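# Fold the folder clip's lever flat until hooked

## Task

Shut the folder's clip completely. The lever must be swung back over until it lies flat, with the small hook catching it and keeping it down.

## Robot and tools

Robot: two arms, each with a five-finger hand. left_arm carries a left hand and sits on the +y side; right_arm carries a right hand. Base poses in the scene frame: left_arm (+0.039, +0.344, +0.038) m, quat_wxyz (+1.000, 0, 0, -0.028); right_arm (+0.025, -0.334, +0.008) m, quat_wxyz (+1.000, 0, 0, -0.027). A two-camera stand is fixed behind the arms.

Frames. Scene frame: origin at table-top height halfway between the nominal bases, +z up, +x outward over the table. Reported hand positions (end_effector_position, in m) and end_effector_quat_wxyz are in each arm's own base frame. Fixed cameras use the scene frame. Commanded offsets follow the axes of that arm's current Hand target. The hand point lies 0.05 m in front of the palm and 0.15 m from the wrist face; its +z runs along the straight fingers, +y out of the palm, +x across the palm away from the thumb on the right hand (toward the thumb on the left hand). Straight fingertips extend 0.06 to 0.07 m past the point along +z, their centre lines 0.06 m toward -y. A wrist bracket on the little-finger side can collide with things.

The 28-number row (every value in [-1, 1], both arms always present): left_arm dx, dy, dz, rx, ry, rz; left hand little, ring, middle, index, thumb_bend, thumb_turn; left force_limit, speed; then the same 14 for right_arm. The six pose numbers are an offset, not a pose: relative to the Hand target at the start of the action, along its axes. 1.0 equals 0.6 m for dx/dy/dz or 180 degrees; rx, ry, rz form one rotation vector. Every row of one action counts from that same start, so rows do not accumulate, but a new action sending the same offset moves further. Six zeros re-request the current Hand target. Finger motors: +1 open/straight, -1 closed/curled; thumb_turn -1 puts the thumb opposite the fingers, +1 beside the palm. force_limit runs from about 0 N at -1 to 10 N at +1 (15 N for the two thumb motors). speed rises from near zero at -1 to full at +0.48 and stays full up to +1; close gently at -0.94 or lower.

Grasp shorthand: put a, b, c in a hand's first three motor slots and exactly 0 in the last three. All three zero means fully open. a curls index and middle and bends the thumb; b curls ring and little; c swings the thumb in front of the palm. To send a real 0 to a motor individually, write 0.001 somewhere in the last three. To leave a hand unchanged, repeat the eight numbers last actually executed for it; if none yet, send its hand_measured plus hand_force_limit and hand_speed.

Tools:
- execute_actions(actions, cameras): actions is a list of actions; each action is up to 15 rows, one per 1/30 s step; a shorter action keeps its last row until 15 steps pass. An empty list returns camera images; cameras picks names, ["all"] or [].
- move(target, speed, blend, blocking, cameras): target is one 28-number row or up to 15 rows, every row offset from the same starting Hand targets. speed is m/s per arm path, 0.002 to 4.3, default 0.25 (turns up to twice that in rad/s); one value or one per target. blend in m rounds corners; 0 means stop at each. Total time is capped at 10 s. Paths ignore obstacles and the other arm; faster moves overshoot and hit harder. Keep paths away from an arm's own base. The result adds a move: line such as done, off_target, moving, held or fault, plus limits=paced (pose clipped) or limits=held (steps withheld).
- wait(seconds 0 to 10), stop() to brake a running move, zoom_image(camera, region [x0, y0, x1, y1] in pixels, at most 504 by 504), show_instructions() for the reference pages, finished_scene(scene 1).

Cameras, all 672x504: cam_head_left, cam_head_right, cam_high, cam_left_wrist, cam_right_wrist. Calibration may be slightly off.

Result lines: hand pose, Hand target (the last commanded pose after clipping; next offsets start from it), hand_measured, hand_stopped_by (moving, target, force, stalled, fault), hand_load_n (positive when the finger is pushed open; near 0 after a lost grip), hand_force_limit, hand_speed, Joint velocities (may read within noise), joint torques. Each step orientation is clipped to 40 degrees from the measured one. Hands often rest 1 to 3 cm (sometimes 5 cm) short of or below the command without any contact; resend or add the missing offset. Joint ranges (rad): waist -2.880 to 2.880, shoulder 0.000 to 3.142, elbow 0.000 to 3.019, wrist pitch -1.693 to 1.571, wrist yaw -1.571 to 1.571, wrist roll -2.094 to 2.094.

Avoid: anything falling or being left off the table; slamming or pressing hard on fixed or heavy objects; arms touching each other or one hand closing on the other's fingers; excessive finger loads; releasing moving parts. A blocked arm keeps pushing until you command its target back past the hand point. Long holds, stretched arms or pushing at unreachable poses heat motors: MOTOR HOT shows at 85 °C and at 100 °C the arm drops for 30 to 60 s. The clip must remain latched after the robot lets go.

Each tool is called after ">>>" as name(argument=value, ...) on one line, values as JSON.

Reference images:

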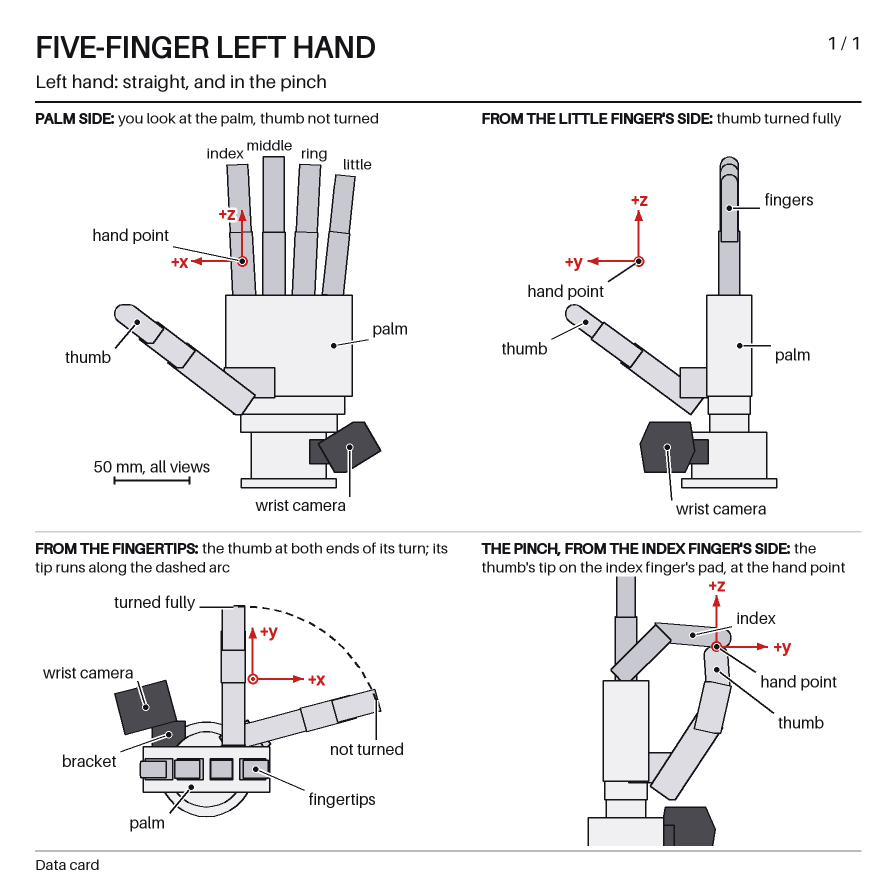

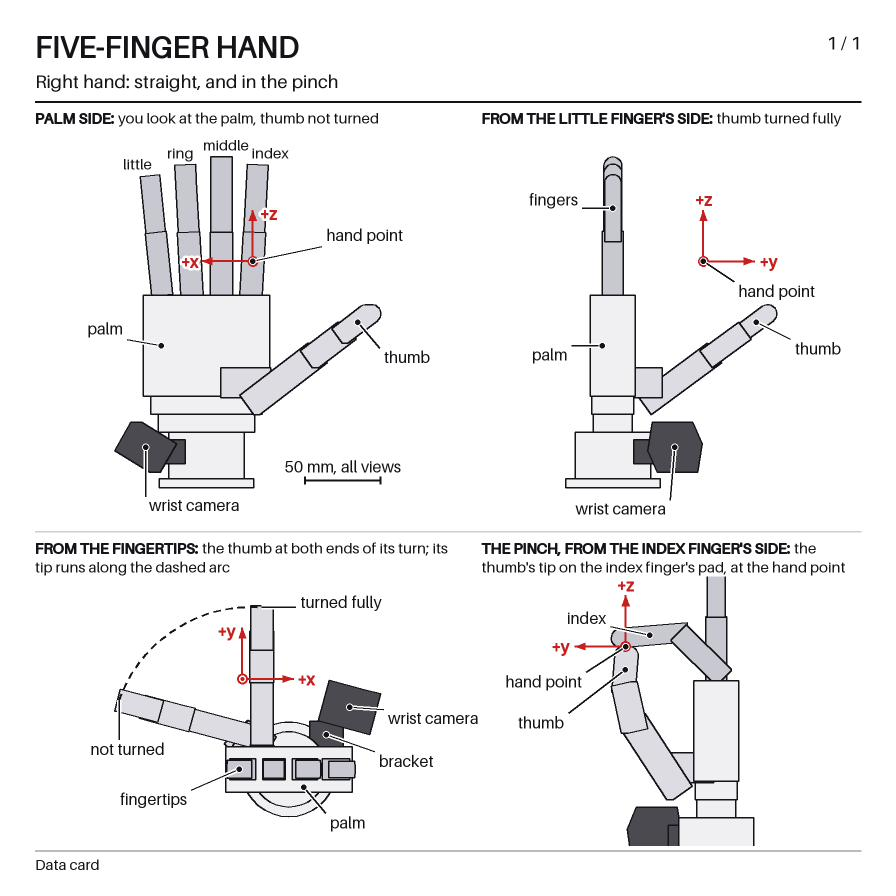

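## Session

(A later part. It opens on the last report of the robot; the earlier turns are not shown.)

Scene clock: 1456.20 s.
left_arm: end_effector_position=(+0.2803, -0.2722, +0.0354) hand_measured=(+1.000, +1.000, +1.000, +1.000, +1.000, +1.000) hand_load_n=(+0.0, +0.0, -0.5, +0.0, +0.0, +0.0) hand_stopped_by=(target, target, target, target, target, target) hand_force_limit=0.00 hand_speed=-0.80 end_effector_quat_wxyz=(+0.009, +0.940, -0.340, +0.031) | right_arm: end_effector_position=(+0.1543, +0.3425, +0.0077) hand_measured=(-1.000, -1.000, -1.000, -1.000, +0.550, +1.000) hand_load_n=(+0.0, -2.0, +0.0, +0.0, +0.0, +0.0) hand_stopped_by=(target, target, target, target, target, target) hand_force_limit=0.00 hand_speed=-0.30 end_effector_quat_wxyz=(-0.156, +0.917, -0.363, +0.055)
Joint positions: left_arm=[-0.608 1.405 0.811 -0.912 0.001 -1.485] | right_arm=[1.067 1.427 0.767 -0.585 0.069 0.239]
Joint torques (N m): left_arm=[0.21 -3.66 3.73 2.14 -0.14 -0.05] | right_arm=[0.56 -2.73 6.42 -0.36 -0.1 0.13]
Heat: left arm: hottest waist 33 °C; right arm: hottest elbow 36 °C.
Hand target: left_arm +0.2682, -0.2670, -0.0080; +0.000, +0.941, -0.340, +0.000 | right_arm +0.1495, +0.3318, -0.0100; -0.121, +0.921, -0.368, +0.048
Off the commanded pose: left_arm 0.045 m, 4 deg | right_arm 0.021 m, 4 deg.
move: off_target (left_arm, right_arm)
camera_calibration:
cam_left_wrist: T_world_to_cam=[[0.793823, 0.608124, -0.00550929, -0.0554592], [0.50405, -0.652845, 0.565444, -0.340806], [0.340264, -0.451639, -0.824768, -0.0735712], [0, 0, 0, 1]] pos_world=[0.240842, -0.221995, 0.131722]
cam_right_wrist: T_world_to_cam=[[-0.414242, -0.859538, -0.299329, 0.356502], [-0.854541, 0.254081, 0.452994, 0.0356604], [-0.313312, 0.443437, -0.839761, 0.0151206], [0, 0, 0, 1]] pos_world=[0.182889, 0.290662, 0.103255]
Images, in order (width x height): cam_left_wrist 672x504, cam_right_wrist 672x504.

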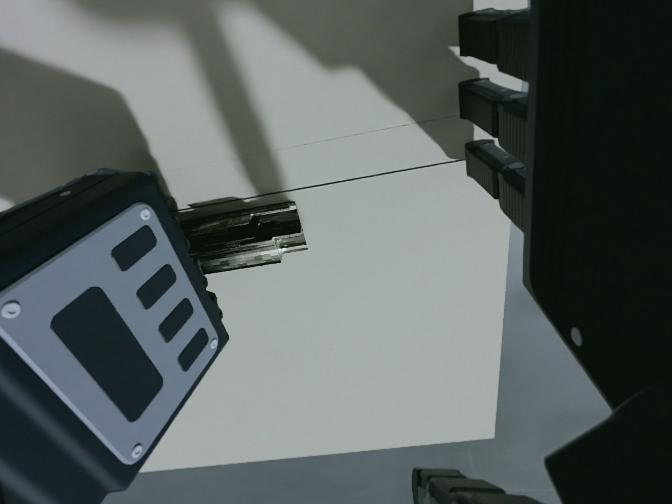

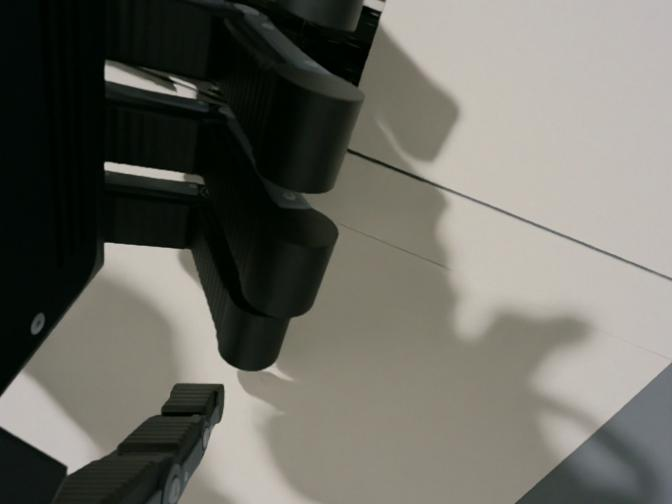

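>>> move(target=[0,0,0,0,0,0,1,1,1,1,1,1,0,-0.8,0,-0.0258,-0.0448,0,0,0,-1,-1,-1,-1,0.55,1,0,-0.3], speed=0.06, cameras=["cam_left_wrist", "cam_right_wrist"])

>>> zoom_image(camera="cam_left_wrist", region=[100, 180, 320, 320])

>>> zoom_image(camera="cam_right_wrist", region=[100, 0, 400, 240])

Scene clock: 1464.43 s.
left_arm: end_effector_position=(+0.2803, -0.2722, +0.0354) hand_measured=(+1.000, +1.000, +1.000, +1.000, +1.000, +1.000) hand_load_n=(+0.0, +0.0, -0.5, +0.0, +0.0, +0.0) hand_stopped_by=(target, target, target, target, target, target) hand_force_limit=0.00 hand_speed=-0.80 end_effector_quat_wxyz=(+0.009, +0.940, -0.340, +0.031) | right_arm: end_effector_position=(+0.1459, +0.3256, +0.0115) hand_measured=(-1.000, -1.000, -1.000, -1.000, +0.550, +1.000) hand_load_n=(+0.0, +0.0, +0.5, +0.0, +0.0, +0.0) hand_stopped_by=(target, target, target, target, target, target) hand_force_limit=0.00 hand_speed=-0.30 end_effector_quat_wxyz=(-0.114, +0.922, -0.366, +0.048)
Joint positions: left_arm=[-0.608 1.405 0.811 -0.912 0.001 -1.485] | right_arm=[1.062 1.427 0.786 -0.691 0.065 0.239]
Joint torques (N m): left_arm=[0.32 -3.55 3.71 2.15 -0.13 -0.06] | right_arm=[0.5 -5.25 9.52 -0.17 0.05 0.09]
Heat: left arm: hottest waist 33 °C; right arm: hottest elbow 37 °C.
Hand target: left_arm +0.2682, -0.2670, -0.0080; +0.000, +0.941, -0.340, +0.000 | right_arm +0.1551, +0.3375, +0.0200; -0.121, +0.921, -0.368, +0.048
Off the commanded pose: left_arm 0.045 m, 4 deg | right_arm 0.017 m, 1 deg.
move: off_target (left_arm, right_arm)
camera_calibration:
cam_left_wrist: T_world_to_cam=[[0.793823, 0.608124, -0.00550929, -0.0554592], [0.50405, -0.652845, 0.565444, -0.340806], [0.340264, -0.451639, -0.824768, -0.0735712], [0, 0, 0, 1]] pos_world=[0.240842, -0.221995, 0.131722]
cam_right_wrist: T_world_to_cam=[[-0.428832, -0.877, -0.216734, 0.346473], [-0.832766, 0.290776, 0.471115, 0.0157562], [-0.350147, 0.382518, -0.85503, 0.0485798], [0, 0, 0, 1]] pos_world=[0.17871, 0.280692, 0.109207]
Images, in order (width x height): cam_left_wrist 672x504, cam_right_wrist 672x504.

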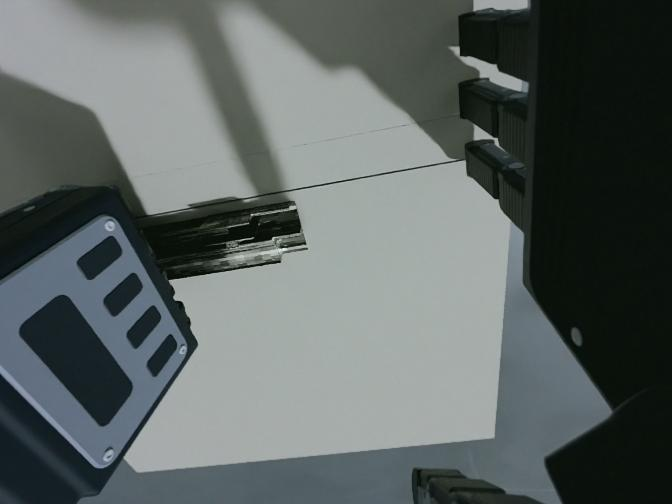

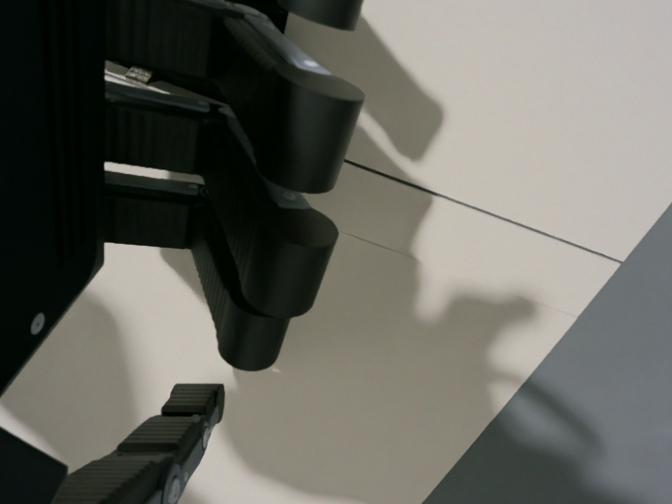

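Scaled by 2.291 from the camera's 672x504 image, which has a finer 960x720 frame.

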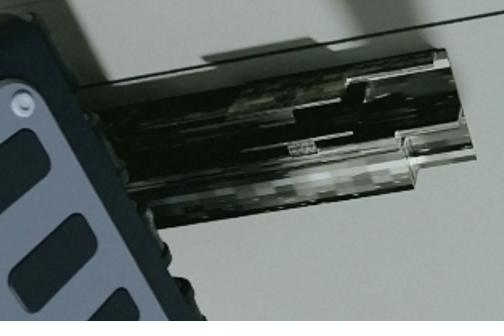

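Scaled by 1.680 from the camera's 672x504 image, which has a finer 960x720 frame.

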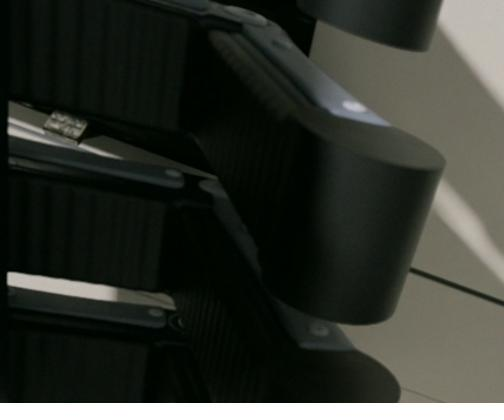

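>>> move(target=[0,0,0,0,0,0,1,1,1,1,1,1,0,-0.8,0,-0.03,-0.12,0,0,0,-1,-1,-1,-1,0.55,1,0,-0.3], speed=0.08, cameras=["cam_left_wrist", "cam_right_wrist"])

>>> zoom_image(camera="cam_left_wrist", region=[60, 180, 320, 340])

>>> zoom_image(camera="cam_right_wrist", region=[100, 0, 400, 240])

Scene clock: 1473.23 s.
left_arm: end_effector_position=(+0.2803, -0.2722, +0.0354) hand_measured=(+1.000, +1.000, +1.000, +1.000, +1.000, +1.000) hand_load_n=(+0.0, +0.0, -0.5, +0.0, -0.5, +0.0) hand_stopped_by=(target, target, target, target, target, target) hand_force_limit=0.00 hand_speed=-0.80 end_effector_quat_wxyz=(+0.009, +0.940, -0.340, +0.031) | right_arm: end_effector_position=(+0.1420, +0.3188, +0.0696) hand_measured=(-1.000, -1.000, -1.000, -1.000, +0.550, +1.000) hand_load_n=(+0.0, +0.0, +0.0, +0.0, +0.0, +0.0) hand_stopped_by=(target, target, target, target, target, target) hand_force_limit=0.00 hand_speed=-0.30 end_effector_quat_wxyz=(-0.091, +0.925, -0.366, +0.045)
Joint positions: left_arm=[-0.608 1.405 0.811 -0.912 0.001 -1.485] | right_arm=[1.062 1.346 0.885 -0.917 0.064 0.239]
Joint torques (N m): left_arm=[0.15 -3.6 3.74 2.15 -0.14 -0.06] | right_arm=[0.56 -7.12 11.28 0.05 0.08 0.1]
Heat: left arm: hottest waist 33 °C; right arm: hottest elbow 37 °C.
Hand target: left_arm +0.2682, -0.2670, -0.0080; +0.000, +0.941, -0.340, +0.000 | right_arm +0.1543, +0.3366, +0.0942; -0.121, +0.921, -0.368, +0.048
Off the commanded pose: left_arm 0.045 m, 4 deg | right_arm 0.033 m, 3 deg.
move: off_target (left_arm, right_arm)
camera_calibration:
cam_left_wrist: T_world_to_cam=[[0.793823, 0.608124, -0.00550929, -0.0554592], [0.50405, -0.652845, 0.565444, -0.340806], [0.340264, -0.451639, -0.824768, -0.0735712], [0, 0, 0, 1]] pos_world=[0.240842, -0.221995, 0.131722]
cam_right_wrist: T_world_to_cam=[[-0.433157, -0.884765, -0.171947, 0.351407], [-0.822065, 0.30959, 0.477873, -0.020902], [-0.369572, 0.348346, -0.861436, 0.11361], [0, 0, 0, 1]] pos_world=[0.177019, 0.277808, 0.16828]
Images, in order (width x height): cam_left_wrist 672x504, cam_right_wrist 672x504.

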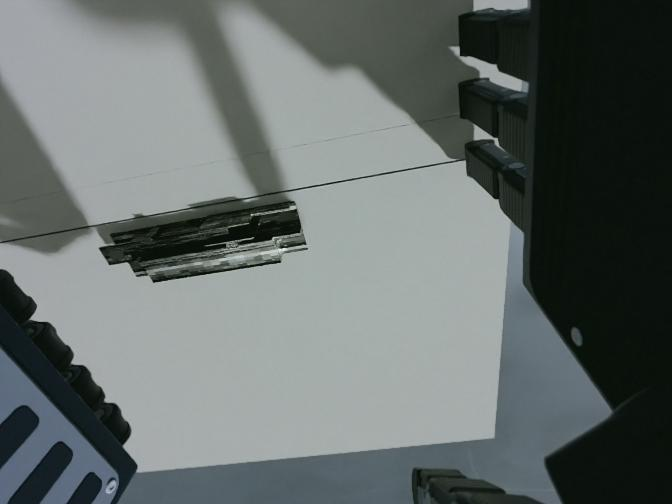

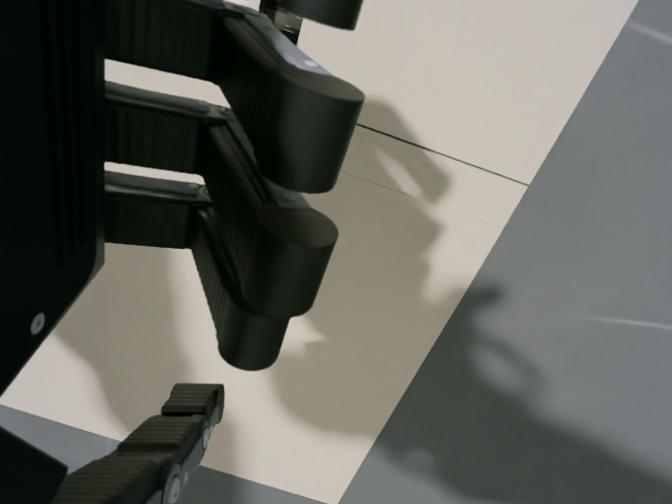

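Scaled by 1.938 from the camera's 672x504 image, which has a finer 960x720 frame.

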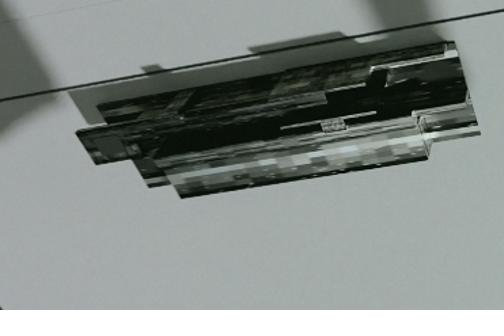

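Scaled by 1.680 from the camera's 672x504 image, which has a finer 960x720 frame.

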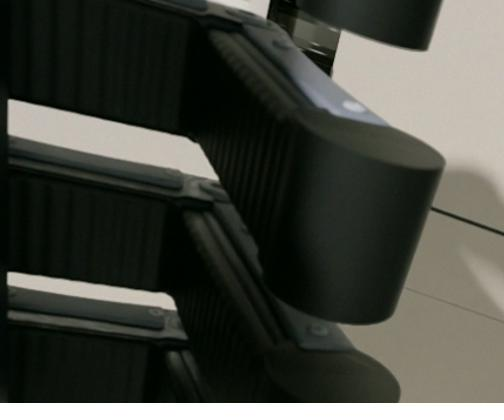

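>>> move(target=[0.021,-0.0063,-0.18,0,0,0,1,1,1,1,1,1,0,-0.8,0,-0.02,-0.08,0,0,0,-1,-1,-1,-1,0.55,1,0,-0.3], speed=0.1, cameras=["cam_left_wrist", "cam_right_wrist"])

>>> zoom_image(camera="cam_left_wrist", region=[120, 160, 380, 320])

Scene clock: 1485.03 s.
left_arm: end_effector_position=(+0.2655, -0.2618, +0.0821) hand_measured=(+1.000, +1.000, +1.000, +1.000, +1.000, +1.000) hand_load_n=(+0.0, +0.0, +0.0, +0.0, -0.5, +0.0) hand_stopped_by=(target, target, target, target, target, target) hand_force_limit=0.00 hand_speed=-0.80 end_effector_quat_wxyz=(-0.004, +0.940, -0.340, -0.017) | right_arm: end_effector_position=(+0.1426, +0.3199, +0.1168) hand_measured=(-1.000, -1.000, -1.000, -1.000, +0.550, +1.000) hand_load_n=(+0.0, +0.0, +0.0, +0.0, +0.0, +0.0) hand_stopped_by=(target, target, target, target, target, target) hand_force_limit=0.00 hand_speed=-0.30 end_effector_quat_wxyz=(-0.089, +0.925, -0.366, +0.044)
Joint positions: left_arm=[-0.608 1.354 0.91 -1.163 0.001 -1.485] | right_arm=[1.062 1.3 0.977 -1.058 0.064 0.239]
Joint torques (N m): left_arm=[0.67 -8.94 12.63 -0.43 -0.11 0] | right_arm=[0.67 -6.89 11.99 -0.28 0.07 0.11]
Heat: left arm: hottest waist 33 °C; right arm: hottest elbow 40 °C.
Hand target: left_arm +0.2801, -0.2721, +0.0999; +0.000, +0.940, -0.340, +0.000 | right_arm +0.1538, +0.3360, +0.1437; -0.121, +0.921, -0.368, +0.048
Off the commanded pose: left_arm 0.025 m, 2 deg | right_arm 0.033 m, 4 deg.
move: off_target (left_arm, right_arm)
camera_calibration:
cam_left_wrist: T_world_to_cam=[[0.792147, 0.6093, -0.0354539, -0.046563], [0.547024, -0.683019, 0.483994, -0.365606], [0.270682, -0.402788, -0.874353, 0.0099999], [0, 0, 0, 1]] pos_world=[0.234173, -0.217317, 0.184043]
cam_right_wrist: T_world_to_cam=[[-0.433477, -0.885333, -0.168175, 0.360512], [-0.821177, 0.311197, 0.478357, -0.0439431], [-0.37117, 0.345458, -0.861912, 0.155268], [0, 0, 0, 1]] pos_world=[0.177819, 0.279209, 0.215477]
Images, in order (width x height): cam_left_wrist 672x504, cam_right_wrist 672x504.

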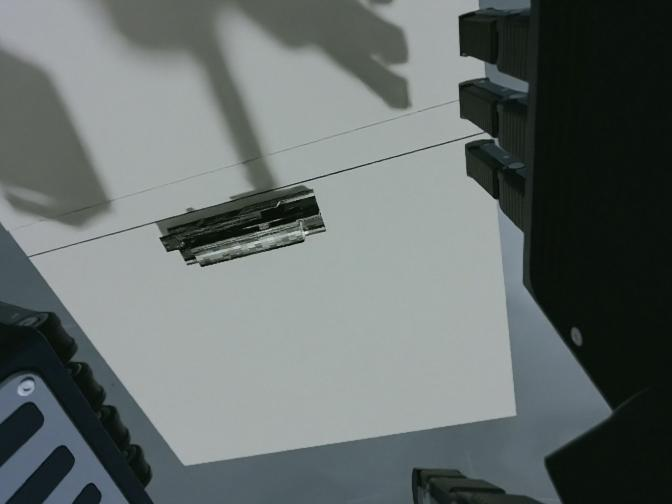

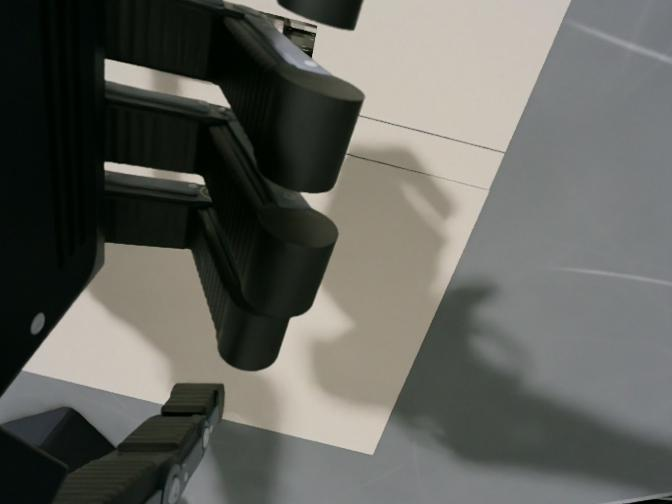

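Scaled by 1.938 from the camera's 672x504 image, which has a finer 960x720 frame.

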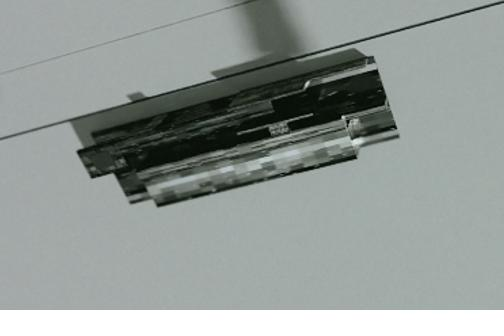

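>>> finished_scene()

The scene is finished: the task was done.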